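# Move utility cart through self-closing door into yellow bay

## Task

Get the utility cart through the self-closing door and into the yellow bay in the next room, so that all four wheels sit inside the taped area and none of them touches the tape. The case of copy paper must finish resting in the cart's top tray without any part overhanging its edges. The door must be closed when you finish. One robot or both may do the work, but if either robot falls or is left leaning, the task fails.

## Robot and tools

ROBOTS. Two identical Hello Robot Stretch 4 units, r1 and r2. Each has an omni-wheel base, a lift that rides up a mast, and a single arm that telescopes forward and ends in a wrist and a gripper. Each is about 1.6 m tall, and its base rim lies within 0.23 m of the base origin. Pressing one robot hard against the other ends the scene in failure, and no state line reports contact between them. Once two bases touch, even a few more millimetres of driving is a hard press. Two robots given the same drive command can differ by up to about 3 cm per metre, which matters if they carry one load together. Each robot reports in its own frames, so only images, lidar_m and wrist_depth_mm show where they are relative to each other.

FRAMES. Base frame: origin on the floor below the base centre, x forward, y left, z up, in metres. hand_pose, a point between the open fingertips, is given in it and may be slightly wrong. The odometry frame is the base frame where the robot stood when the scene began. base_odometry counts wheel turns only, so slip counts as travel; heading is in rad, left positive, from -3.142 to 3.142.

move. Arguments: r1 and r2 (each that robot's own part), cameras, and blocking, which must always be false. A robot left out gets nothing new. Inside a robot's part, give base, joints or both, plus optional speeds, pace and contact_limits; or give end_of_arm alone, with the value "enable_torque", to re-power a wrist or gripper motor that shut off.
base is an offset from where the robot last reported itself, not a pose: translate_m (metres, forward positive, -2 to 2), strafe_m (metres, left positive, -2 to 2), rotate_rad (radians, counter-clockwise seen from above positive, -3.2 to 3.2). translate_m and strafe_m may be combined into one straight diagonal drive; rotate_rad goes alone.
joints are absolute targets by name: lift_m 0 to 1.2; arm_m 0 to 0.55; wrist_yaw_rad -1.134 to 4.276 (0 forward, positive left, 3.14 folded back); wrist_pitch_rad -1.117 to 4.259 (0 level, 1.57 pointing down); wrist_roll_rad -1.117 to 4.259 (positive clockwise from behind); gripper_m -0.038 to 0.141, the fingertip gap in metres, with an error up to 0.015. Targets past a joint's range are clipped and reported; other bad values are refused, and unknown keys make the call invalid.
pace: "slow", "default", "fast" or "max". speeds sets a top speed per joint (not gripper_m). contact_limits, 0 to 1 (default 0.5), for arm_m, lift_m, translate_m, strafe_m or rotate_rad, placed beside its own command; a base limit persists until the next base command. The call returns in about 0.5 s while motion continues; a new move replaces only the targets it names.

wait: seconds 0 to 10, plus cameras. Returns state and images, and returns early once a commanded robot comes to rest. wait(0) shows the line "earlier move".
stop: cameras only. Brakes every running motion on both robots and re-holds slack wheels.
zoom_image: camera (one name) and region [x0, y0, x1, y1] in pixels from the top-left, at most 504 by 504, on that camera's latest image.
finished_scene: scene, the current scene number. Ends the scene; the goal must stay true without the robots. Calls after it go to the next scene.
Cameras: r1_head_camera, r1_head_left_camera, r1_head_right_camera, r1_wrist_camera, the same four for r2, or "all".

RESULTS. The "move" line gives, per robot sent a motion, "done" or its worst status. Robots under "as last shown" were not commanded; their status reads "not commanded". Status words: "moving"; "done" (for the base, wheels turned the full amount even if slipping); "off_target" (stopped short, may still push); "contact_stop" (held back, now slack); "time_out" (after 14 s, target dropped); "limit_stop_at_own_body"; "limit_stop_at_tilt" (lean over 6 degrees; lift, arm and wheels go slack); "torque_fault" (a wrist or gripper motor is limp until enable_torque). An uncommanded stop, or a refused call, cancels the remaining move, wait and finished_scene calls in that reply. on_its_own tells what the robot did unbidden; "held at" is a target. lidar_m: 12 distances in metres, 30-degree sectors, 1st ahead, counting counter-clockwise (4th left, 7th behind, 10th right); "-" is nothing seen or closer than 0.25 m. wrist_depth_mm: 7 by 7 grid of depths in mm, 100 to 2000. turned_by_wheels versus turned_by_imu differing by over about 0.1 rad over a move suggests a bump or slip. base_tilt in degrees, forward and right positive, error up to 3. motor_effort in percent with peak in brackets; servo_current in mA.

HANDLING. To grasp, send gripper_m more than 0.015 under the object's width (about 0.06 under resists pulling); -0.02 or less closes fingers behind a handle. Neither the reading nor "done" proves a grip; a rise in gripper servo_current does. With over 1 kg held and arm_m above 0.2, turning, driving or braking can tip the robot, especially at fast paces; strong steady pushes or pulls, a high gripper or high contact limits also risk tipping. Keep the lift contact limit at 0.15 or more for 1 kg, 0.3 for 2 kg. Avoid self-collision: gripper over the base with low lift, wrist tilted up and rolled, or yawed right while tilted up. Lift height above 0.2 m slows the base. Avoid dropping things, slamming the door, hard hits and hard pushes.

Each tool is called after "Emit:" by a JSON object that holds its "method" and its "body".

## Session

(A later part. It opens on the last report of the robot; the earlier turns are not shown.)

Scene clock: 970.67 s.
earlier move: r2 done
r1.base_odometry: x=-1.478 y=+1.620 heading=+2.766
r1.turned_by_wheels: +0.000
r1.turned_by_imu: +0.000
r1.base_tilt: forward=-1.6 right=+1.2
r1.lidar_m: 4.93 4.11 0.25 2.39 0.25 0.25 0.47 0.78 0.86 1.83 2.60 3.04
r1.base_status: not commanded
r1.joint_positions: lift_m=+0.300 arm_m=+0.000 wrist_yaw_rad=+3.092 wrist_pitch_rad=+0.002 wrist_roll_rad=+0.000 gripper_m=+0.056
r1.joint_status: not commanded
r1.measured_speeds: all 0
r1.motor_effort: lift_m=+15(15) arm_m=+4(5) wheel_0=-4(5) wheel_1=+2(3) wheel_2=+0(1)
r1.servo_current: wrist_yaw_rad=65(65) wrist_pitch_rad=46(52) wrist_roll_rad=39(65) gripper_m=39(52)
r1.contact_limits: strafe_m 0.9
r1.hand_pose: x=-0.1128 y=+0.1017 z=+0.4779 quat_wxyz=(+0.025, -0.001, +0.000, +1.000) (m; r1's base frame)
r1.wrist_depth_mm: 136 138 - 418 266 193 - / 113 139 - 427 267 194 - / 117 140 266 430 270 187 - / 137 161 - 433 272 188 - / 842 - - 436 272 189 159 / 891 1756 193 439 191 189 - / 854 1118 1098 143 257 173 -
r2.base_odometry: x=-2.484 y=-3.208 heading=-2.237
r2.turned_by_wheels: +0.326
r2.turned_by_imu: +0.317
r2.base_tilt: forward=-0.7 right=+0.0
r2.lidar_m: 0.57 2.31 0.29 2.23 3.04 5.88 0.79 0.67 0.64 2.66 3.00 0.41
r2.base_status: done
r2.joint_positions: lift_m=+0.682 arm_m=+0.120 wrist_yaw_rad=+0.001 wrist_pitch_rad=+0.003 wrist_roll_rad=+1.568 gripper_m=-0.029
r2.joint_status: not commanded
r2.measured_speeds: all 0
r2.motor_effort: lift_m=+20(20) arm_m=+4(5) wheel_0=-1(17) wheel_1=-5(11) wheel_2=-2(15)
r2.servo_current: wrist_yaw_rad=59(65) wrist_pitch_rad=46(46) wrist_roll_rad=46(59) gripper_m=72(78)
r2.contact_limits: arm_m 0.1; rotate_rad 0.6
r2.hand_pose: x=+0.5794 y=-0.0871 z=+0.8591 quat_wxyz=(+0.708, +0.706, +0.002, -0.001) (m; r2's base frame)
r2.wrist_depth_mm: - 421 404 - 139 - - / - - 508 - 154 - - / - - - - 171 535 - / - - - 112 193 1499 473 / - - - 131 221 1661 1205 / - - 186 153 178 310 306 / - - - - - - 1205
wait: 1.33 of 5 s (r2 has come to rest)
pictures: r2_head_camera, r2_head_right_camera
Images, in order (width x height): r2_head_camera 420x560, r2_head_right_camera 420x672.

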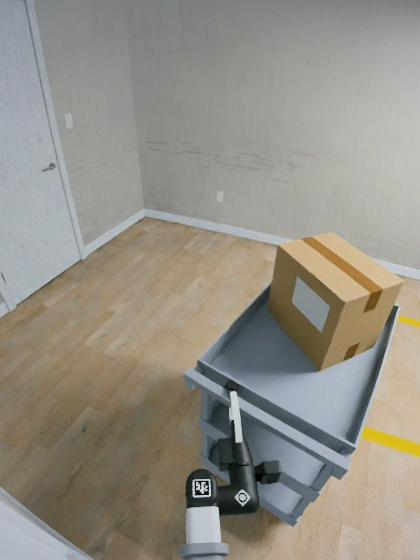

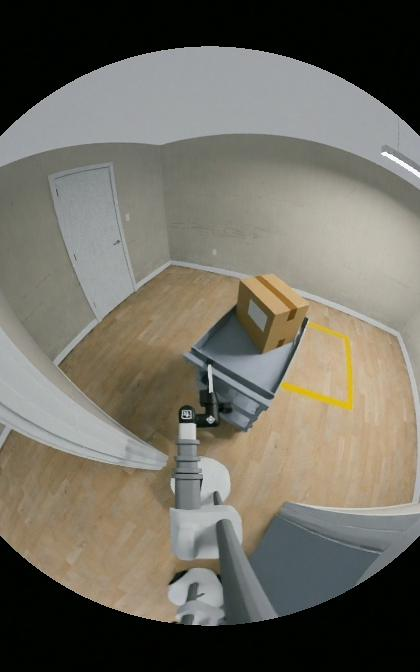

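Emit:
{"method": "zoom_image", "body": {"camera": "r2_head_right_camera", "region": [180, 260, 380, 460]}}

Scaled by 2.520 from the camera's 420x672 image, which has a finer 600x960 frame.

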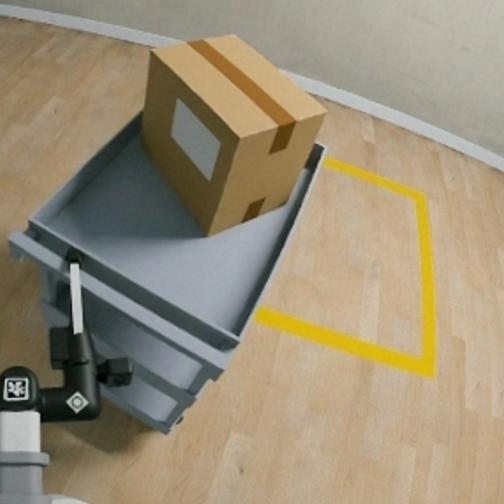

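Emit:
{"method": "move", "body": {"r2": {"base":{"translate_m":0.215,"strafe_m":-0.13},"pace":"slow","contact_limits":{"translate_m":0.5}}, "blocking": false, "cameras": []}}

Emit:
{"method": "wait", "body": {"seconds": 6, "cameras": ["r2_head_camera","r2_head_right_camera"]}}

Emit:
{"method": "zoom_image", "body": {"camera": "r2_head_right_camera", "region": [180, 260, 380, 460]}}

Scene clock: 984.97 s.
move: r2 moving
r1: as last shown
r1.base_tilt: forward=-1.6 right=+1.3
r1.lidar_m: 4.92 4.09 0.25 2.40 0.25 0.25 0.47 0.80 0.87 1.84 2.59 3.08
r1.motor_effort: lift_m=+15(15) arm_m=+4(5) wheel_0=-4(5) wheel_1=+2(2) wheel_2=+0(1)
r1.servo_current: wrist_yaw_rad=39(65) wrist_pitch_rad=39(52) wrist_roll_rad=52(65) gripper_m=39(46)
r1.contact_limits: strafe_m 0.9
r1.wrist_depth_mm: 136 139 - 424 266 193 - / 113 139 - 421 268 196 - / 117 140 265 430 270 187 - / 137 162 - 430 272 188 - / 854 - - 436 273 189 160 / 878 1756 194 436 191 189 - / 854 1118 1118 143 256 173 -
r2.base_odometry: x=-2.498 y=-3.213 heading=-2.237
r2.turned_by_wheels: +0.000
r2.turned_by_imu: +0.001
r2.base_tilt: forward=-0.7 right=+0.1
r2.lidar_m: 0.55 2.32 0.29 0.33 3.03 5.91 0.80 0.67 0.65 2.66 3.00 0.44
r2.base_status: translate_m moving; strafe_m moving
r2.joint_positions: lift_m=+0.682 arm_m=+0.120 wrist_yaw_rad=+0.001 wrist_pitch_rad=+0.003 wrist_roll_rad=+1.568 gripper_m=-0.029
r2.joint_status: not commanded
r2.measured_speeds: translate_m=+0.048 strafe_m=-0.028 rotate_rad=+0.004 lift_m=+0.000 arm_m=+0.000 wrist_yaw_rad=+0.000 wrist_pitch_rad=+0.000 wrist_roll_rad=+0.000
r2.motor_effort: lift_m=+20(20) arm_m=+4(4) wheel_0=+11(13) wheel_1=-4(5) wheel_2=-9(11)
r2.servo_current: wrist_yaw_rad=52(52) wrist_pitch_rad=46(46) wrist_roll_rad=46(59) gripper_m=72(72)
r2.contact_limits: arm_m 0.1; translate_m 0.5
r2.hand_pose: x=+0.5794 y=-0.0871 z=+0.8591 quat_wxyz=(+0.708, +0.706, +0.002, -0.001) (m; r2's base frame)
r2.wrist_depth_mm: - 421 407 - 138 - - / - - 508 - 150 - - / - - - - 168 525 - / - - - 108 191 1499 469 / - - - 127 220 1576 1182 / - - 186 150 179 310 307 / - - - - - - 1160
pictures: none
No camera images: "cameras" was empty.

Scene clock: 988.13 s.
earlier move: r2 done
r1.base_odometry: x=-1.478 y=+1.620 heading=+2.766
r1.turned_by_wheels: +0.000
r1.turned_by_imu: +0.000
r1.base_tilt: forward=-1.6 right=+1.3
r1.lidar_m: 4.94 4.09 0.25 2.41 0.25 0.25 0.47 0.99 1.14 1.82 2.59 3.05
r1.base_status: not commanded
r1.joint_positions: lift_m=+0.300 arm_m=+0.000 wrist_yaw_rad=+3.092 wrist_pitch_rad=+0.002 wrist_roll_rad=+0.000 gripper_m=+0.056
r1.joint_status: not commanded
r1.measured_speeds: all 0
r1.motor_effort: lift_m=+15(15) arm_m=+4(5) wheel_0=-4(5) wheel_1=+2(3) wheel_2=-1(1)
r1.servo_current: wrist_yaw_rad=52(65) wrist_pitch_rad=46(52) wrist_roll_rad=46(65) gripper_m=39(52)
r1.contact_limits: strafe_m 0.9
r1.hand_pose: x=-0.1128 y=+0.1017 z=+0.4779 quat_wxyz=(+0.025, -0.001, +0.000, +1.000) (m; r1's base frame)
r1.wrist_depth_mm: 136 138 - 424 266 194 - / 113 139 - 427 268 196 - / 117 139 264 430 270 187 - / 136 162 - 433 271 189 - / 1098 - - 430 272 189 159 / 1042 1618 194 436 191 189 - / 1008 1118 1098 143 257 173 -
r2.base_odometry: x=-2.719 y=-3.297 heading=-2.238
r2.turned_by_wheels: +0.000
r2.turned_by_imu: +0.001
r2.base_tilt: forward=-0.7 right=+0.0
r2.lidar_m: 0.54 2.30 0.88 0.39 0.47 1.04 0.92 0.70 0.70 2.64 2.78 0.40
r2.base_status: done
r2.joint_positions: lift_m=+0.682 arm_m=+0.120 wrist_yaw_rad=+0.001 wrist_pitch_rad=+0.003 wrist_roll_rad=+1.568 gripper_m=-0.029
r2.joint_status: not commanded
r2.measured_speeds: all 0
r2.motor_effort: lift_m=+20(20) arm_m=+4(4) wheel_0=+5(15) wheel_1=-4(5) wheel_2=-6(11)
r2.servo_current: wrist_yaw_rad=59(59) wrist_pitch_rad=46(52) wrist_roll_rad=33(59) gripper_m=65(78)
r2.contact_limits: arm_m 0.1; translate_m 0.5
r2.hand_pose: x=+0.5794 y=-0.0871 z=+0.8591 quat_wxyz=(+0.708, +0.706, +0.002, -0.001) (m; r2's base frame)
r2.wrist_depth_mm: - 452 430 - 121 - - / - - - - 141 137 - / - - - - 161 508 492 / - - - - 183 1499 1182 / - - - 116 219 1618 1205 / - - 187 139 179 309 317 / - - - - - - 1182
wait: 3.17 of 6 s (r2 has come to rest)
pictures: r2_head_camera, r2_head_right_camera
Images, in order (width x height): r2_head_camera 420x560, r2_head_right_camera 420x672.

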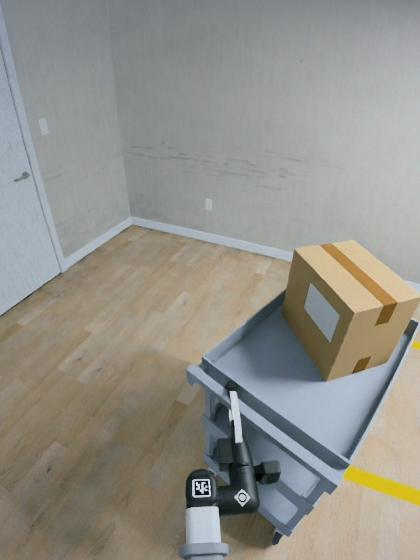

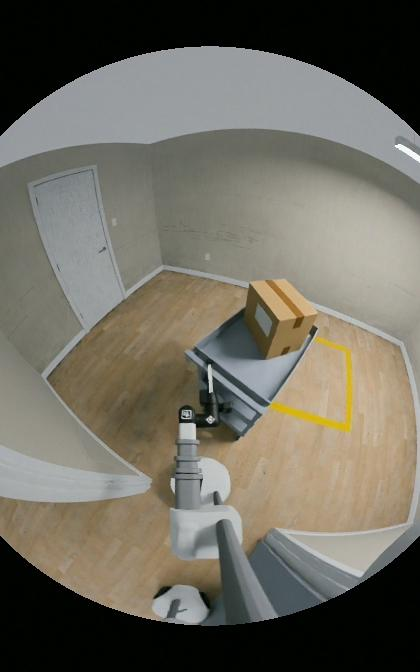

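Scaled by 2.520 from the camera's 420x672 image, which has a finer 600x960 frame.

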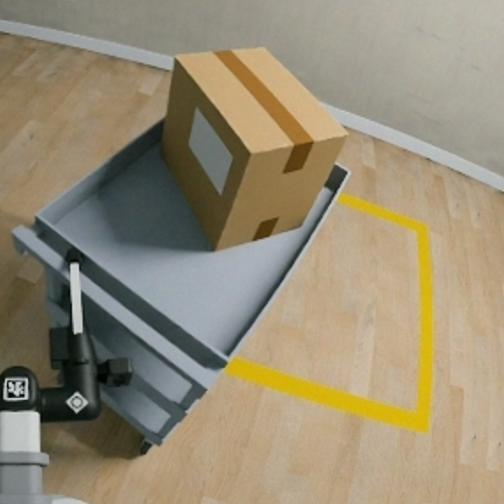

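Emit:
{"method": "move", "body": {"r2": {"base":{"translate_m":0.2,"strafe_m":-0.16},"pace":"slow","contact_limits":{"translate_m":0.5}}, "blocking": false, "cameras": []}}

Emit:
{"method": "wait", "body": {"seconds": 6, "cameras": ["r2_head_camera","r2_head_right_camera"]}}

Emit:
{"method": "zoom_image", "body": {"camera": "r2_head_right_camera", "region": [180, 260, 380, 460]}}

Scene clock: 996.63 s.
move: r2 moving
r1: as last shown
r1.base_tilt: forward=-1.6 right=+1.2
r1.lidar_m: 4.93 4.11 0.25 2.40 0.25 0.25 0.48 1.03 1.14 1.83 2.60 3.08
r1.motor_effort: lift_m=+15(15) arm_m=+4(4) wheel_0=-4(4) wheel_1=+2(2) wheel_2=+0(1)
r1.servo_current: wrist_yaw_rad=52(65) wrist_pitch_rad=39(52) wrist_roll_rad=39(59) gripper_m=39(46)
r1.contact_limits: strafe_m 0.9
r1.wrist_depth_mm: 136 138 - 421 268 193 - / 113 139 - 427 268 195 - / 117 139 264 427 270 187 - / 137 162 - 430 271 188 - / 1098 - - 436 272 189 160 / 1060 1808 195 436 191 189 - / 1008 1098 1138 143 257 173 -
r2.base_odometry: x=-2.732 y=-3.300 heading=-2.238
r2.turned_by_wheels: +0.000
r2.turned_by_imu: +0.000
r2.base_tilt: forward=-0.7 right=+0.0
r2.lidar_m: 0.55 2.28 0.93 0.39 0.49 1.08 0.93 0.70 0.72 2.61 2.76 0.41
r2.base_status: translate_m moving; strafe_m moving
r2.joint_positions: lift_m=+0.682 arm_m=+0.120 wrist_yaw_rad=+0.001 wrist_pitch_rad=+0.003 wrist_roll_rad=+1.568 gripper_m=-0.029
r2.joint_status: not commanded
r2.measured_speeds: translate_m=+0.041 strafe_m=-0.032 rotate_rad=-0.001 lift_m=+0.000 arm_m=+0.000 wrist_yaw_rad=+0.000 wrist_pitch_rad=+0.000 wrist_roll_rad=+0.000
r2.motor_effort: lift_m=+20(20) arm_m=+4(4) wheel_0=+12(15) wheel_1=-4(5) wheel_2=-7(10)
r2.servo_current: wrist_yaw_rad=33(52) wrist_pitch_rad=39(46) wrist_roll_rad=46(59) gripper_m=65(78)
r2.contact_limits: arm_m 0.1; translate_m 0.5
r2.hand_pose: x=+0.5794 y=-0.0871 z=+0.8591 quat_wxyz=(+0.708, +0.706, +0.002, -0.001) (m; r2's base frame)
r2.wrist_depth_mm: - 452 436 - - 120 - / - - - - 136 135 - / - - - - 155 512 492 / - - - - 182 1499 1205 / - - - 114 219 1618 1182 / - - 185 137 179 310 314 / - - - - - - 1182
pictures: none
No camera images: "cameras" was empty.

Scene clock: 999.90 s.
earlier move: r2 done
r1.base_odometry: x=-1.478 y=+1.620 heading=+2.766
r1.turned_by_wheels: +0.000
r1.turned_by_imu: +0.000
r1.base_tilt: forward=-1.6 right=+1.3
r1.lidar_m: 4.92 4.08 0.25 2.40 0.25 0.25 0.46 1.21 1.15 1.84 2.59 3.08
r1.base_status: not commanded
r1.joint_positions: lift_m=+0.300 arm_m=+0.000 wrist_yaw_rad=+3.092 wrist_pitch_rad=+0.002 wrist_roll_rad=+0.000 gripper_m=+0.056
r1.joint_status: not commanded
r1.measured_speeds: all 0
r1.motor_effort: lift_m=+15(15) arm_m=+4(5) wheel_0=-4(5) wheel_1=+2(2) wheel_2=-1(1)
r1.servo_current: wrist_yaw_rad=46(65) wrist_pitch_rad=39(52) wrist_roll_rad=39(65) gripper_m=46(46)
r1.contact_limits: strafe_m 0.9
r1.hand_pose: x=-0.1128 y=+0.1017 z=+0.4779 quat_wxyz=(+0.025, -0.001, +0.000, +1.000) (m; r1's base frame)
r1.wrist_depth_mm: 136 138 - 418 266 195 - / 113 139 - 424 266 195 - / 117 140 265 433 270 187 - / 137 161 - 430 271 188 - / - - - 436 271 189 160 / 1182 1464 193 439 191 189 - / 1182 1098 1138 143 256 173 -
r2.base_odometry: x=-2.968 y=-3.355 heading=-2.238
r2.turned_by_wheels: +0.000
r2.turned_by_imu: +0.001
r2.base_tilt: forward=-0.6 right=+0.1
r2.lidar_m: 0.56 2.36 2.01 0.65 0.59 1.29 0.86 0.76 1.52 2.57 0.52 0.37
r2.base_status: done
r2.joint_positions: lift_m=+0.682 arm_m=+0.120 wrist_yaw_rad=+0.001 wrist_pitch_rad=+0.003 wrist_roll_rad=+1.568 gripper_m=-0.029
r2.joint_status: not commanded
r2.measured_speeds: all 0
r2.motor_effort: lift_m=+20(20) arm_m=+4(4) wheel_0=+6(15) wheel_1=-5(7) wheel_2=-7(10)
r2.servo_current: wrist_yaw_rad=65(65) wrist_pitch_rad=46(46) wrist_roll_rad=59(59) gripper_m=65(78)
r2.contact_limits: arm_m 0.1; translate_m 0.5
r2.hand_pose: x=+0.5794 y=-0.0871 z=+0.8591 quat_wxyz=(+0.708, +0.706, +0.002, -0.001) (m; r2's base frame)
r2.wrist_depth_mm: - 455 - - - 112 - / - - - - - - - / - - - - 148 - 473 / - - - - 184 1537 1205 / - - - - 217 1618 1205 / - - 184 129 179 310 315 / - - - - - - 1205
wait: 3.27 of 6 s (r2 has come to rest)
pictures: r2_head_camera, r2_head_right_camera
Images, in order (width x height): r2_head_camera 420x560, r2_head_right_camera 420x672.

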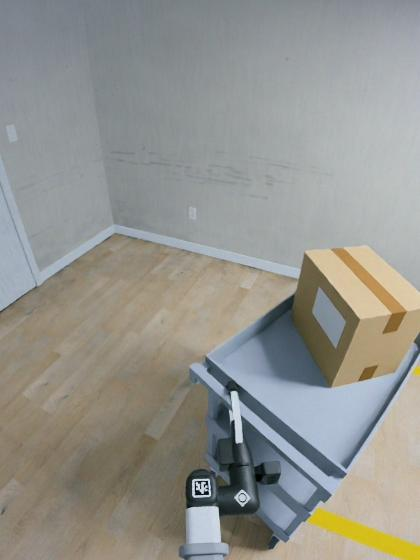

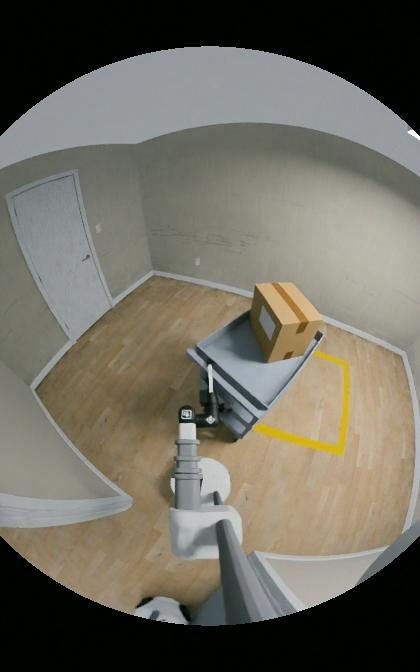

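Scaled by 2.520 from the camera's 420x672 image, which has a finer 600x960 frame.

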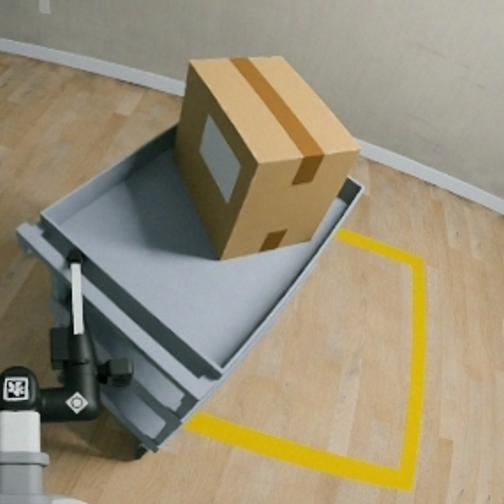

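Emit:
{"method": "wait", "body": {"seconds": 0, "cameras": ["r2_head_left_camera","r2_head_camera"]}}

Emit:
{"method": "zoom_image", "body": {"camera": "r2_head_left_camera", "region": [180, 260, 400, 480]}}

Scene clock: 1004.80 s.
r1.base_odometry: x=-1.478 y=+1.620 heading=+2.766
r1.turned_by_wheels: +0.000
r1.turned_by_imu: +0.000
r1.base_tilt: forward=-1.6 right=+1.2
r1.lidar_m: 4.92 4.10 0.25 2.41 0.25 0.25 0.49 1.25 1.13 1.84 2.59 3.04
r1.base_status: not commanded
r1.joint_positions: lift_m=+0.300 arm_m=+0.000 wrist_yaw_rad=+3.092 wrist_pitch_rad=+0.002 wrist_roll_rad=+0.000 gripper_m=+0.056
r1.joint_status: not commanded
r1.measured_speeds: all 0
r1.motor_effort: lift_m=+15(15) arm_m=+4(5) wheel_0=-4(5) wheel_1=+2(2) wheel_2=-1(1)
r1.servo_current: wrist_yaw_rad=52(65) wrist_pitch_rad=39(52) wrist_roll_rad=39(65) gripper_m=46(46)
r1.contact_limits: strafe_m 0.9
r1.hand_pose: x=-0.1128 y=+0.1017 z=+0.4779 quat_wxyz=(+0.025, -0.001, +0.000, +1.000) (m; r1's base frame)
r1.wrist_depth_mm: 136 138 - 421 267 193 - / 113 138 - 424 267 195 - / 117 140 264 430 270 187 - / 137 162 - 430 271 189 - / - - - 433 272 189 160 / 1182 1464 194 436 190 189 - / 1160 1118 1118 143 257 173 -
r2.base_odometry: x=-2.968 y=-3.355 heading=-2.238
r2.turned_by_wheels: +0.000
r2.turned_by_imu: +0.000
r2.base_tilt: forward=-0.7 right=+0.0
r2.lidar_m: 0.59 2.38 2.01 0.66 0.58 1.27 0.88 0.74 1.50 2.57 0.54 0.39
r2.base_status: done
r2.joint_positions: lift_m=+0.682 arm_m=+0.120 wrist_yaw_rad=+0.001 wrist_pitch_rad=+0.003 wrist_roll_rad=+1.568 gripper_m=-0.029
r2.joint_status: not commanded
r2.measured_speeds: all 0
r2.motor_effort: lift_m=+20(20) arm_m=+4(4) wheel_0=+6(15) wheel_1=-4(7) wheel_2=-7(10)
r2.servo_current: wrist_yaw_rad=46(65) wrist_pitch_rad=39(46) wrist_roll_rad=46(59) gripper_m=72(78)
r2.contact_limits: arm_m 0.1; translate_m 0.5
r2.hand_pose: x=+0.5794 y=-0.0871 z=+0.8591 quat_wxyz=(+0.708, +0.706, +0.002, -0.001) (m; r2's base frame)
r2.wrist_depth_mm: - 452 - - - 112 - / - - - - - - - / - - - - 148 - 473 / - - - - 183 1537 1182 / - - - - 218 1576 1205 / - - 185 128 179 310 315 / - - - - - - 1182
pictures: r2_head_camera, r2_head_left_camera
Images, in order (width x height): r2_head_camera 420x560, r2_head_left_camera 420x672.

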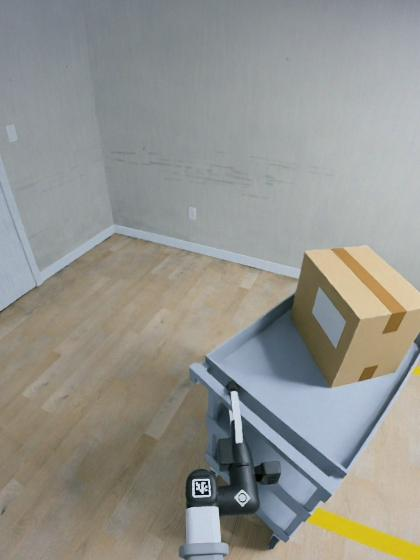

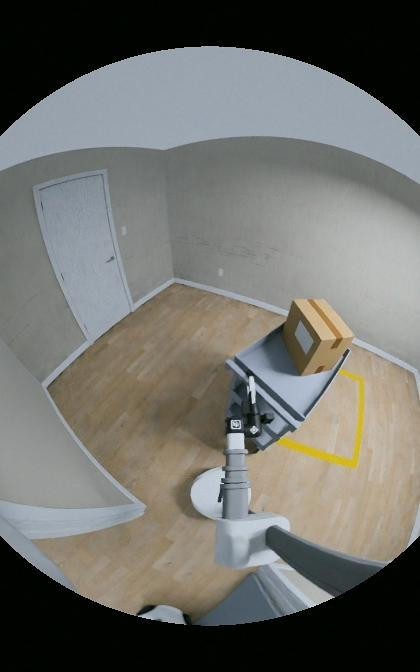

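Scaled by 2.291 from the camera's 420x672 image, which has a finer 600x960 frame.

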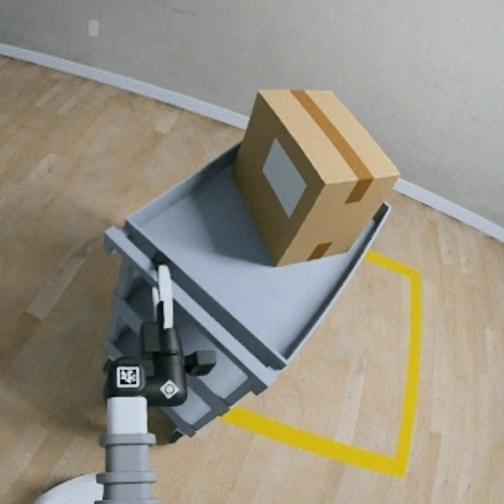

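Emit:
{"method": "move", "body": {"r2": {"base":{"translate_m":0.12,"strafe_m":0.25},"pace":"slow","contact_limits":{"translate_m":0.6}}, "blocking": false, "cameras": []}}

Emit:
{"method": "wait", "body": {"seconds": 6, "cameras": []}}

Emit:
{"method": "move", "body": {"r2": {"base":{"rotate_rad":-0.4},"pace":"slow","contact_limits":{"rotate_rad":0.6}}, "blocking": false, "cameras": []}}

Emit:
{"method": "wait", "body": {"seconds": 6, "cameras": ["r2_head_camera","r2_head_left_camera","r2_head_right_camera"]}}

Scene clock: 1030.43 s.
move: r2 moving
r1: as last shown
r1.lidar_m: 4.92 4.10 0.25 2.39 0.25 0.25 0.44 1.24 1.15 1.84 2.59 3.05
r1.motor_effort: lift_m=+15(15) arm_m=+4(4) wheel_0=-4(4) wheel_1=+2(2) wheel_2=+0(1)
r1.servo_current: wrist_yaw_rad=52(65) wrist_pitch_rad=33(46) wrist_roll_rad=46(65) gripper_m=39(46)
r1.contact_limits: strafe_m 0.9
r1.wrist_depth_mm: 136 138 - 424 266 193 - / 113 139 - 424 268 195 - / 117 140 263 427 270 187 - / 137 162 - 430 272 187 - / - - - 433 272 189 159 / 1205 1464 193 436 191 189 - / 1160 1118 1098 143 257 173 -
r2.base_odometry: x=-2.963 y=-3.366 heading=-2.239
r2.turned_by_wheels: -0.001
r2.turned_by_imu: -0.001
r2.base_tilt: forward=-0.7 right=+0.1
r2.lidar_m: 0.55 2.35 2.04 0.67 0.55 1.27 0.87 0.76 1.51 2.59 0.47 0.37
r2.base_status: translate_m moving; strafe_m moving
r2.joint_positions: lift_m=+0.682 arm_m=+0.120 wrist_yaw_rad=-0.003 wrist_pitch_rad=+0.003 wrist_roll_rad=+1.568 gripper_m=-0.029
r2.joint_status: not commanded
r2.measured_speeds: translate_m=+0.021 strafe_m=+0.043 rotate_rad=+0.000 lift_m=+0.000 arm_m=+0.000 wrist_yaw_rad=-0.019 wrist_pitch_rad=+0.000 wrist_roll_rad=+0.000
r2.motor_effort: lift_m=+20(20) arm_m=+4(4) wheel_0=-11(13) wheel_1=+6(7) wheel_2=-10(10)
r2.servo_current: wrist_yaw_rad=59(59) wrist_pitch_rad=39(46) wrist_roll_rad=39(52) gripper_m=65(72)
r2.contact_limits: arm_m 0.1; translate_m 0.6
r2.hand_pose: x=+0.5790 y=-0.0883 z=+0.8591 quat_wxyz=(+0.708, +0.706, +0.000, -0.002) (m; r2's base frame)
r2.wrist_depth_mm: - 449 - - - 114 - / - - - - 129 - - / - - - - 150 - 480 / - - - - 178 1499 1205 / - - - - 219 1576 1205 / - - 185 139 179 309 1078 / - - - - - 1708 1182
pictures: none
No camera images: "cameras" was empty.

Scene clock: 1034.00 s.
earlier move: r2 done
r1.base_odometry: x=-1.478 y=+1.620 heading=+2.766
r1.turned_by_wheels: +0.000
r1.turned_by_imu: +0.000
r1.base_tilt: forward=-1.6 right=+1.3
r1.lidar_m: 4.94 4.08 0.25 2.40 0.25 0.25 0.46 1.33 1.15 1.87 2.59 3.07
r1.base_status: not commanded
r1.joint_positions: lift_m=+0.300 arm_m=+0.000 wrist_yaw_rad=+3.092 wrist_pitch_rad=+0.002 wrist_roll_rad=+0.000 gripper_m=+0.056
r1.joint_status: not commanded
r1.measured_speeds: all 0
r1.motor_effort: lift_m=+15(15) arm_m=+4(5) wheel_0=-4(5) wheel_1=+2(2) wheel_2=-1(1)
r1.servo_current: wrist_yaw_rad=46(72) wrist_pitch_rad=46(52) wrist_roll_rad=39(65) gripper_m=39(46)
r1.contact_limits: strafe_m 0.9
r1.hand_pose: x=-0.1128 y=+0.1017 z=+0.4779 quat_wxyz=(+0.025, -0.001, +0.000, +1.000) (m; r1's base frame)
r1.wrist_depth_mm: 136 138 - 424 266 193 - / 113 139 - 430 268 196 - / 117 139 265 433 270 187 - / 137 162 - 436 272 188 - / 1661 - - 430 271 189 160 / 1576 1756 194 439 191 189 - / 1182 1098 1118 142 256 173 -
r2.base_odometry: x=-2.847 y=-3.604 heading=-2.239
r2.turned_by_wheels: +0.000
r2.turned_by_imu: -0.001
r2.base_tilt: forward=-0.7 right=+0.1
r2.lidar_m: 0.56 2.08 1.96 0.65 0.42 0.43 1.24 0.98 1.46 2.82 0.41 0.31
r2.base_status: done
r2.joint_positions: lift_m=+0.682 arm_m=+0.120 wrist_yaw_rad=-0.014 wrist_pitch_rad=+0.003 wrist_roll_rad=+1.568 gripper_m=-0.029
r2.joint_status: not commanded
r2.measured_speeds: all 0
r2.motor_effort: lift_m=+20(20) arm_m=+4(4) wheel_0=-6(16) wheel_1=+4(7) wheel_2=-7(15)
r2.servo_current: wrist_yaw_rad=72(98) wrist_pitch_rad=46(46) wrist_roll_rad=59(59) gripper_m=72(72)
r2.contact_limits: arm_m 0.1; translate_m 0.6
r2.hand_pose: x=+0.5780 y=-0.0914 z=+0.8591 quat_wxyz=(+0.708, +0.706, -0.004, -0.006) (m; r2's base frame)
r2.wrist_depth_mm: - - - - - - - / - - - - - - - / - - - - - - - / - - - - - - 1182 / - - - - - 315 1118 / - - - - 166 1537 1205 / - - - - - 1708 1182
wait: 3.57 of 6 s (r2 has come to rest)
pictures: none
No camera images: "cameras" was empty.

Scene clock: 1034.50 s.
move: r2 moving
r1: as last shown
r1.lidar_m: 4.93 4.10 0.25 2.39 0.25 0.25 0.46 1.34 1.15 1.84 2.59 3.09
r1.motor_effort: lift_m=+15(15) arm_m=+4(4) wheel_0=-4(5) wheel_1=+2(2) wheel_2=+0(1)
r1.servo_current: wrist_yaw_rad=52(52) wrist_pitch_rad=39(52) wrist_roll_rad=39(59) gripper_m=46(46)
r1.contact_limits: strafe_m 0.9
r1.wrist_depth_mm: 136 139 - 418 265 194 - / 113 139 - 424 268 194 - / 117 140 264 430 268 187 - / 137 162 - 433 272 187 - / 1756 - - 436 273 189 159 / 1576 1756 195 439 191 189 - / 1205 1098 1118 143 257 173 -
r2.base_odometry: x=-2.847 y=-3.604 heading=-2.361
r2.turned_by_wheels: -0.123
r2.turned_by_imu: -0.118
r2.base_tilt: forward=-0.7 right=+0.1
r2.lidar_m: 0.54 2.16 1.98 0.75 0.45 0.42 1.34 0.99 1.04 2.80 0.72 0.36
r2.base_status: rotate_rad moving
r2.joint_positions: lift_m=+0.682 arm_m=+0.120 wrist_yaw_rad=+0.011 wrist_pitch_rad=+0.003 wrist_roll_rad=+1.568 gripper_m=-0.029
r2.joint_status: not commanded
r2.measured_speeds: translate_m=+0.000 strafe_m=-0.001 rotate_rad=-0.483 lift_m=+0.000 arm_m=+0.000 wrist_yaw_rad=+0.054 wrist_pitch_rad=+0.000 wrist_roll_rad=+0.000
r2.motor_effort: lift_m=+20(20) arm_m=+5(5) wheel_0=+17(18) wheel_1=+10(11) wheel_2=+14(14)
r2.servo_current: wrist_yaw_rad=59(78) wrist_pitch_rad=39(46) wrist_roll_rad=52(59) gripper_m=72(72)
r2.contact_limits: arm_m 0.1; rotate_rad 0.6
r2.hand_pose: x=+0.5802 y=-0.0842 z=+0.8591 quat_wxyz=(+0.708, +0.706, +0.005, +0.003) (m; r2's base frame)
r2.wrist_depth_mm: - - - - - - - / - - - - - - - / - - - - - - 455 / - - - - - 1430 1182 / - - - - - 1576 1205 / - - - - 177 310 315 / - - - - - - 1182
pictures: none
No camera images: "cameras" was empty.

Scene clock: 1035.87 s.
earlier move: r2 done
r1.base_odometry: x=-1.478 y=+1.620 heading=+2.766
r1.turned_by_wheels: +0.000
r1.turned_by_imu: +0.000
r1.base_tilt: forward=-1.6 right=+1.3
r1.lidar_m: 4.92 4.14 0.25 2.40 0.25 0.25 0.45 1.33 1.15 1.84 2.60 3.05
r1.base_status: not commanded
r1.joint_positions: lift_m=+0.300 arm_m=+0.000 wrist_yaw_rad=+3.092 wrist_pitch_rad=+0.002 wrist_roll_rad=+0.000 gripper_m=+0.056
r1.joint_status: not commanded
r1.measured_speeds: all 0
r1.motor_effort: lift_m=+15(15) arm_m=+4(5) wheel_0=-4(5) wheel_1=+2(2) wheel_2=-1(1)
r1.servo_current: wrist_yaw_rad=65(65) wrist_pitch_rad=46(52) wrist_roll_rad=46(59) gripper_m=46(52)
r1.contact_limits: strafe_m 0.9
r1.hand_pose: x=-0.1128 y=+0.1017 z=+0.4779 quat_wxyz=(+0.025, -0.001, +0.000, +1.000) (m; r1's base frame)
r1.wrist_depth_mm: 136 138 - 424 267 194 - / 113 139 - 424 270 195 - / 117 139 264 430 270 187 - / 137 162 - 433 272 187 - / - - - 436 272 189 160 / 1464 1756 194 436 190 189 - / 1205 1118 1118 142 256 173 -
r2.base_odometry: x=-2.847 y=-3.604 heading=-2.638
r2.turned_by_wheels: -0.276
r2.turned_by_imu: -0.268
r2.base_tilt: forward=-0.7 right=+0.0
r2.lidar_m: 0.52 2.55 2.01 1.28 0.57 0.41 1.40 1.12 0.98 2.51 2.98 0.51
r2.base_status: done
r2.joint_positions: lift_m=+0.682 arm_m=+0.120 wrist_yaw_rad=+0.000 wrist_pitch_rad=+0.003 wrist_roll_rad=+1.568 gripper_m=-0.029
r2.joint_status: not commanded
r2.measured_speeds: all 0
r2.motor_effort: lift_m=+20(20) arm_m=-5(7) wheel_0=+5(25) wheel_1=+3(13) wheel_2=+4(16)
r2.servo_current: wrist_yaw_rad=52(104) wrist_pitch_rad=39(46) wrist_roll_rad=52(59) gripper_m=65(72)
r2.contact_limits: arm_m 0.1; rotate_rad 0.6
r2.hand_pose: x=+0.5793 y=-0.0875 z=+0.8591 quat_wxyz=(+0.708, +0.706, +0.001, -0.001) (m; r2's base frame)
r2.wrist_depth_mm: - 387 389 129 180 - - / - 439 439 132 190 - - / - - 517 142 203 - - / - - 615 150 216 - - / - - - 158 227 1756 484 / - - 186 170 178 1576 1205 / - - - - 260 - 289
wait: 1.37 of 6 s (r2 has come to rest)
pictures: r2_head_camera, r2_head_left_camera, r2_head_right_camera
Images, in order (width x height): r2_head_camera 420x560, r2_head_left_camera 420x672, r2_head_right_camera 420x672.

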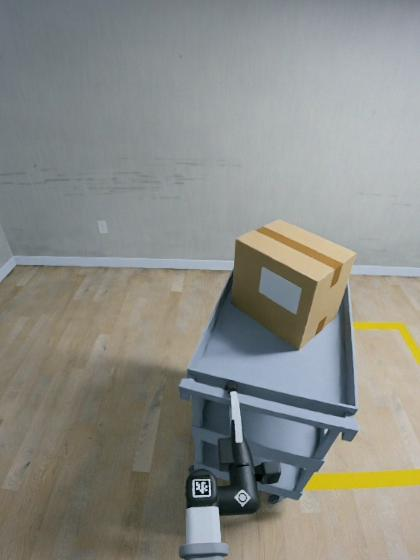

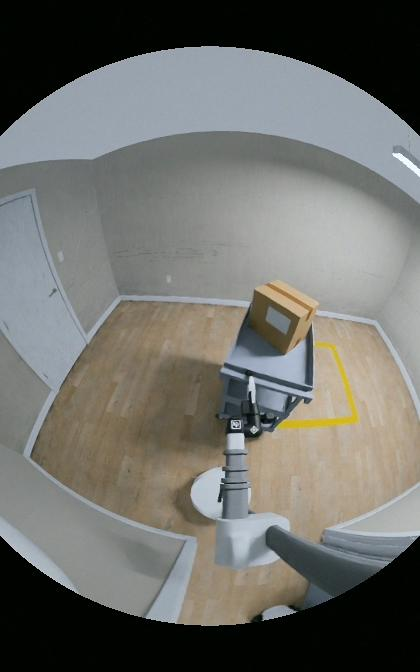

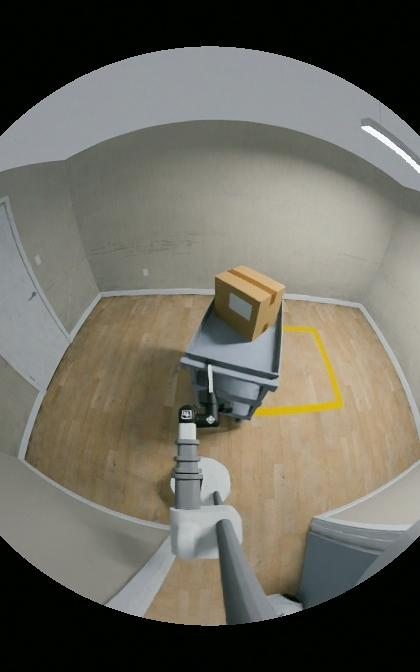

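Emit:
{"method": "move", "body": {"r2": {"base":{"translate_m":0.1,"strafe_m":0.4},"pace":"slow","contact_limits":{"translate_m":0.6}}, "blocking": false, "cameras": []}}

Emit:
{"method": "wait", "body": {"seconds": 8, "cameras": ["r2_head_camera","r2_head_right_camera"]}}

Scene clock: 1047.23 s.
move: r2 moving
r1: as last shown
r1.lidar_m: 4.92 4.10 0.25 2.37 0.25 0.25 0.45 1.35 1.13 1.81 2.59 3.06
r1.motor_effort: lift_m=+15(15) arm_m=+4(5) wheel_0=-4(4) wheel_1=+2(2) wheel_2=+0(1)
r1.servo_current: wrist_yaw_rad=52(59) wrist_pitch_rad=33(46) wrist_roll_rad=39(59) gripper_m=39(46)
r1.contact_limits: strafe_m 0.9
r1.wrist_depth_mm: 136 139 - 424 266 193 - / 113 139 - 424 268 195 - / 117 139 265 430 270 187 - / 137 162 - 433 272 188 - / - - - 436 273 189 160 / 1618 1808 194 439 191 189 - / 1255 1118 1118 143 256 173 -
r2.base_odometry: x=-2.843 y=-3.616 heading=-2.639
r2.turned_by_wheels: -0.001
r2.turned_by_imu: -0.001
r2.base_tilt: forward=-0.7 right=+0.1
r2.lidar_m: 0.57 2.55 1.98 1.31 0.55 0.42 1.40 1.16 1.00 2.55 3.00 0.51
r2.base_status: translate_m moving; strafe_m moving
r2.joint_positions: lift_m=+0.682 arm_m=+0.120 wrist_yaw_rad=-0.002 wrist_pitch_rad=+0.003 wrist_roll_rad=+1.568 gripper_m=-0.029
r2.joint_status: not commanded
r2.measured_speeds: translate_m=+0.012 strafe_m=+0.049 rotate_rad=-0.003 lift_m=+0.000 arm_m=+0.000 wrist_yaw_rad=-0.008 wrist_pitch_rad=+0.000 wrist_roll_rad=+0.000
r2.motor_effort: lift_m=+20(20) arm_m=-5(5) wheel_0=-8(13) wheel_1=+8(8) wheel_2=-9(9)
r2.servo_current: wrist_yaw_rad=39(52) wrist_pitch_rad=46(46) wrist_roll_rad=52(59) gripper_m=72(72)
r2.contact_limits: arm_m 0.1; translate_m 0.6
r2.hand_pose: x=+0.5792 y=-0.0880 z=+0.8591 quat_wxyz=(+0.708, +0.706, +0.000, -0.002) (m; r2's base frame)
r2.wrist_depth_mm: - 392 394 130 182 - - / - 439 442 135 192 - - / - - 512 142 204 - - / - - 609 151 215 - - / - - - 159 228 1708 488 / - - 186 172 170 1618 1182 / - - - - 260 - 290
pictures: none
No camera images: "cameras" was empty.

Scene clock: 1052.10 s.
earlier move: r2 done
r1.base_odometry: x=-1.478 y=+1.620 heading=+2.766
r1.turned_by_wheels: +0.000
r1.turned_by_imu: +0.000
r1.base_tilt: forward=-1.6 right=+1.3
r1.lidar_m: 4.93 4.12 0.25 2.38 0.25 0.25 0.45 1.64 1.14 1.84 2.60 3.08
r1.base_status: not commanded
r1.joint_positions: lift_m=+0.300 arm_m=+0.000 wrist_yaw_rad=+3.092 wrist_pitch_rad=+0.002 wrist_roll_rad=+0.000 gripper_m=+0.056
r1.joint_status: not commanded
r1.measured_speeds: all 0
r1.motor_effort: lift_m=+15(15) arm_m=+4(5) wheel_0=-4(5) wheel_1=+2(2) wheel_2=+0(1)
r1.servo_current: wrist_yaw_rad=65(65) wrist_pitch_rad=39(52) wrist_roll_rad=52(72) gripper_m=46(46)
r1.contact_limits: strafe_m 0.9
r1.hand_pose: x=-0.1128 y=+0.1017 z=+0.4779 quat_wxyz=(+0.025, -0.001, +0.000, +1.000) (m; r1's base frame)
r1.wrist_depth_mm: 136 138 - 421 267 193 - / 113 139 - 424 267 195 - / 117 139 265 427 270 187 - / 137 162 - 433 271 189 - / - - - 433 271 188 159 / 1808 1756 194 439 191 189 - / 1255 1118 1098 143 257 173 -
r2.base_odometry: x=-2.742 y=-4.002 heading=-2.639
r2.turned_by_wheels: +0.000
r2.turned_by_imu: -0.001
r2.base_tilt: forward=-0.7 right=+0.1
r2.lidar_m: 0.55 2.07 1.60 1.46 0.65 0.50 0.48 0.50 1.39 2.91 0.49 0.39
r2.base_status: done
r2.joint_positions: lift_m=+0.682 arm_m=+0.120 wrist_yaw_rad=-0.005 wrist_pitch_rad=+0.003 wrist_roll_rad=+1.568 gripper_m=-0.029
r2.joint_status: not commanded
r2.measured_speeds: all 0
r2.motor_effort: lift_m=+20(20) arm_m=-5(5) wheel_0=-7(17) wheel_1=+3(9) wheel_2=-6(11)
r2.servo_current: wrist_yaw_rad=39(65) wrist_pitch_rad=39(52) wrist_roll_rad=46(65) gripper_m=65(78)
r2.contact_limits: arm_m 0.1; translate_m 0.6
r2.hand_pose: x=+0.5789 y=-0.0888 z=+0.8591 quat_wxyz=(+0.708, +0.706, -0.001, -0.003) (m; r2's base frame)
r2.wrist_depth_mm: - 445 - - - 118 - / - - - - 135 135 - / - - - - 159 165 488 / - - - - 182 1499 1182 / - - - 113 221 1618 1182 / - - 185 138 180 306 1078 / - - - - - - 1182
wait: 4.87 of 8 s (r2 has come to rest)
pictures: r2_head_camera, r2_head_right_camera
Images, in order (width x height): r2_head_camera 420x560, r2_head_right_camera 420x672.

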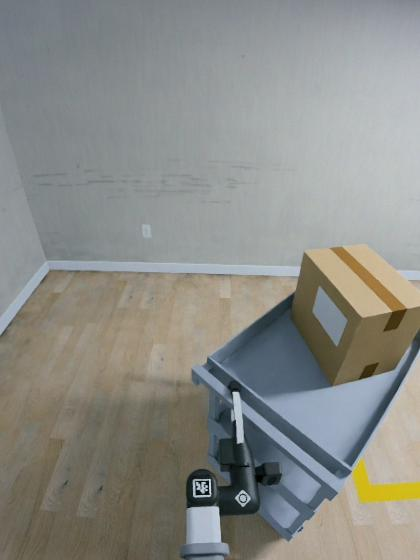

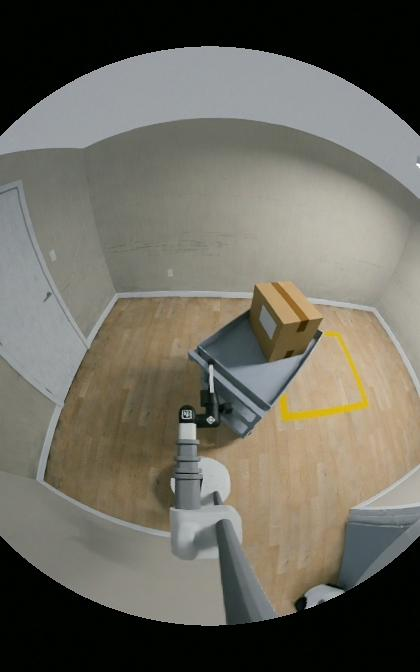

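Emit:
{"method": "zoom_image", "body": {"camera": "r2_head_right_camera", "region": [180, 270, 380, 470]}}

Emit:
{"method": "move", "body": {"r2": {"base":{"translate_m":0.3,"strafe_m":-0.21},"pace":"slow","contact_limits":{"translate_m":0.5}}, "blocking": false, "cameras": []}}

Emit:
{"method": "wait", "body": {"seconds": 8, "cameras": ["r2_head_camera","r2_head_right_camera"]}}

Emit:
{"method": "zoom_image", "body": {"camera": "r2_head_right_camera", "region": [180, 270, 380, 470]}}

Scaled by 2.520 from the camera's 420x672 image, which has a finer 600x960 frame.

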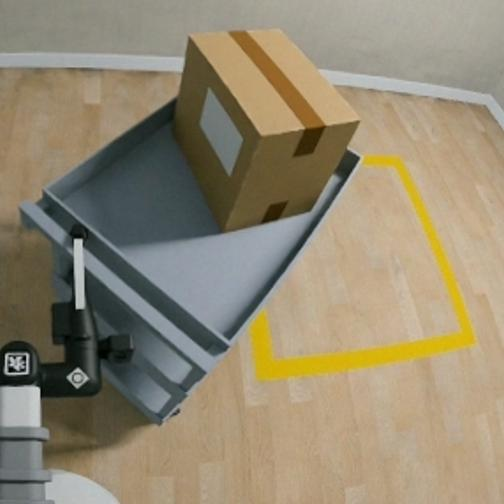

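Scene clock: 1058.63 s.
move: r2 moving
r1: as last shown
r1.lidar_m: 4.93 4.12 0.25 2.42 0.25 0.25 0.46 1.64 1.15 1.84 2.61 3.09
r1.motor_effort: lift_m=+15(15) arm_m=+4(4) wheel_0=-4(5) wheel_1=+2(2) wheel_2=+0(1)
r1.servo_current: wrist_yaw_rad=59(65) wrist_pitch_rad=39(46) wrist_roll_rad=59(65) gripper_m=39(52)
r1.contact_limits: strafe_m 0.9
r1.wrist_depth_mm: 136 138 - 418 266 193 - / 113 139 - 424 268 195 - / 117 140 265 430 271 187 - / 137 162 - 433 272 188 - / - - - 433 273 189 159 / 1756 1708 193 442 191 188 - / 1281 1118 1118 143 258 173 -
r2.base_odometry: x=-2.755 y=-4.001 heading=-2.639
r2.turned_by_wheels: +0.000
r2.turned_by_imu: +0.000
r2.base_tilt: forward=-0.6 right=+0.0
r2.lidar_m: 0.55 2.07 1.59 1.52 0.66 0.51 0.48 0.52 1.39 2.96 0.49 0.36
r2.base_status: translate_m moving; strafe_m moving
r2.joint_positions: lift_m=+0.682 arm_m=+0.120 wrist_yaw_rad=-0.004 wrist_pitch_rad=+0.003 wrist_roll_rad=+1.568 gripper_m=-0.029
r2.joint_status: not commanded
r2.measured_speeds: translate_m=+0.044 strafe_m=-0.030 rotate_rad=+0.001 lift_m=+0.000 arm_m=+0.000 wrist_yaw_rad=+0.015 wrist_pitch_rad=+0.000 wrist_roll_rad=+0.000
r2.motor_effort: lift_m=+20(20) arm_m=-4(5) wheel_0=+12(13) wheel_1=-4(4) wheel_2=-10(12)
r2.servo_current: wrist_yaw_rad=46(59) wrist_pitch_rad=46(46) wrist_roll_rad=52(52) gripper_m=72(72)
r2.contact_limits: arm_m 0.1; translate_m 0.5
r2.hand_pose: x=+0.5790 y=-0.0886 z=+0.8591 quat_wxyz=(+0.708, +0.706, +0.000, -0.003) (m; r2's base frame)
r2.wrist_depth_mm: - 445 - - - 113 - / - - - - 129 - - / - - - - 149 - 477 / - - - - 177 1499 1205 / - - - - 217 1618 1182 / - - 185 129 179 306 1060 / - - - - - - 1205
pictures: none
No camera images: "cameras" was empty.

Scene clock: 1063.00 s.
earlier move: r2 done
r1.base_odometry: x=-1.478 y=+1.620 heading=+2.766
r1.turned_by_wheels: +0.000
r1.turned_by_imu: +0.000
r1.base_tilt: forward=-1.6 right=+1.3
r1.lidar_m: 4.94 4.10 0.25 2.39 0.26 0.25 0.49 1.78 1.14 1.83 2.60 3.05
r1.base_status: not commanded
r1.joint_positions: lift_m=+0.300 arm_m=+0.000 wrist_yaw_rad=+3.092 wrist_pitch_rad=+0.002 wrist_roll_rad=+0.000 gripper_m=+0.056
r1.joint_status: not commanded
r1.measured_speeds: all 0
r1.motor_effort: lift_m=+15(15) arm_m=+4(5) wheel_0=-4(5) wheel_1=+2(3) wheel_2=+0(1)
r1.servo_current: wrist_yaw_rad=52(78) wrist_pitch_rad=39(52) wrist_roll_rad=46(78) gripper_m=39(52)
r1.contact_limits: strafe_m 0.9
r1.hand_pose: x=-0.1128 y=+0.1017 z=+0.4779 quat_wxyz=(+0.025, -0.001, +0.000, +1.000) (m; r1's base frame)
r1.wrist_depth_mm: 136 138 - 421 267 193 - / 113 139 - 427 268 194 - / 117 139 265 430 271 187 - / 137 162 - 430 272 189 - / - - - 433 273 189 159 / 1756 1863 193 442 190 189 - / 1255 1098 1118 143 257 173 -
r2.base_odometry: x=-3.105 y=-3.963 heading=-2.639
r2.turned_by_wheels: +0.000
r2.turned_by_imu: +0.002
r2.base_tilt: forward=-0.6 right=+0.1
r2.lidar_m: 0.56 2.13 1.77 1.73 1.04 0.83 0.79 1.42 1.39 2.97 0.43 0.32
r2.base_status: done
r2.joint_positions: lift_m=+0.682 arm_m=+0.120 wrist_yaw_rad=+0.000 wrist_pitch_rad=+0.003 wrist_roll_rad=+1.568 gripper_m=-0.029
r2.joint_status: not commanded
r2.measured_speeds: all 0
r2.motor_effort: lift_m=+20(20) arm_m=-4(5) wheel_0=+4(18) wheel_1=-6(8) wheel_2=-6(12)
r2.servo_current: wrist_yaw_rad=33(59) wrist_pitch_rad=39(52) wrist_roll_rad=52(59) gripper_m=65(78)
r2.contact_limits: arm_m 0.1; translate_m 0.5
r2.hand_pose: x=+0.5793 y=-0.0876 z=+0.8591 quat_wxyz=(+0.708, +0.706, +0.001, -0.001) (m; r2's base frame)
r2.wrist_depth_mm: - - - - - - - / - - - - - - - / - - - - - - 421 / - - - - - - 1205 / - - - - - 314 1138 / - - - - 165 1499 1205 / - - - - - - 1205
wait: 4.37 of 8 s (r2 has come to rest)
pictures: r2_head_camera, r2_head_right_camera
Images, in order (width x height): r2_head_camera 420x560, r2_head_right_camera 420x672.

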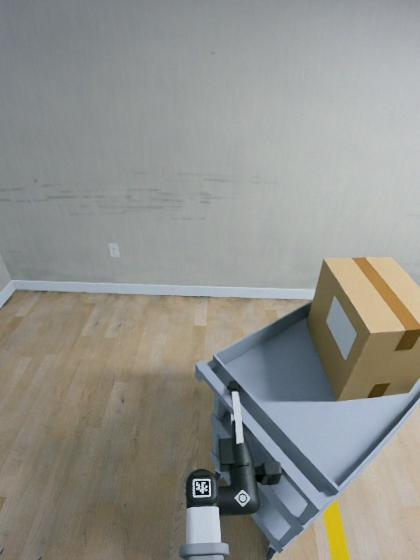

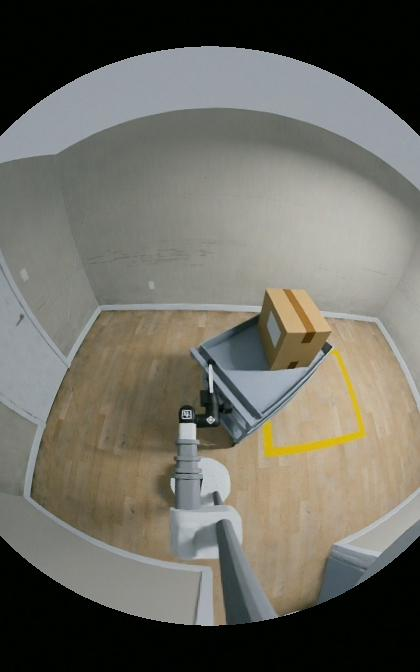

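Scaled by 2.520 from the camera's 420x672 image, which has a finer 600x960 frame.

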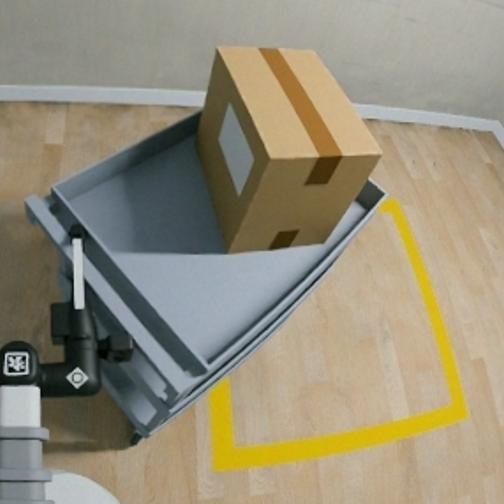

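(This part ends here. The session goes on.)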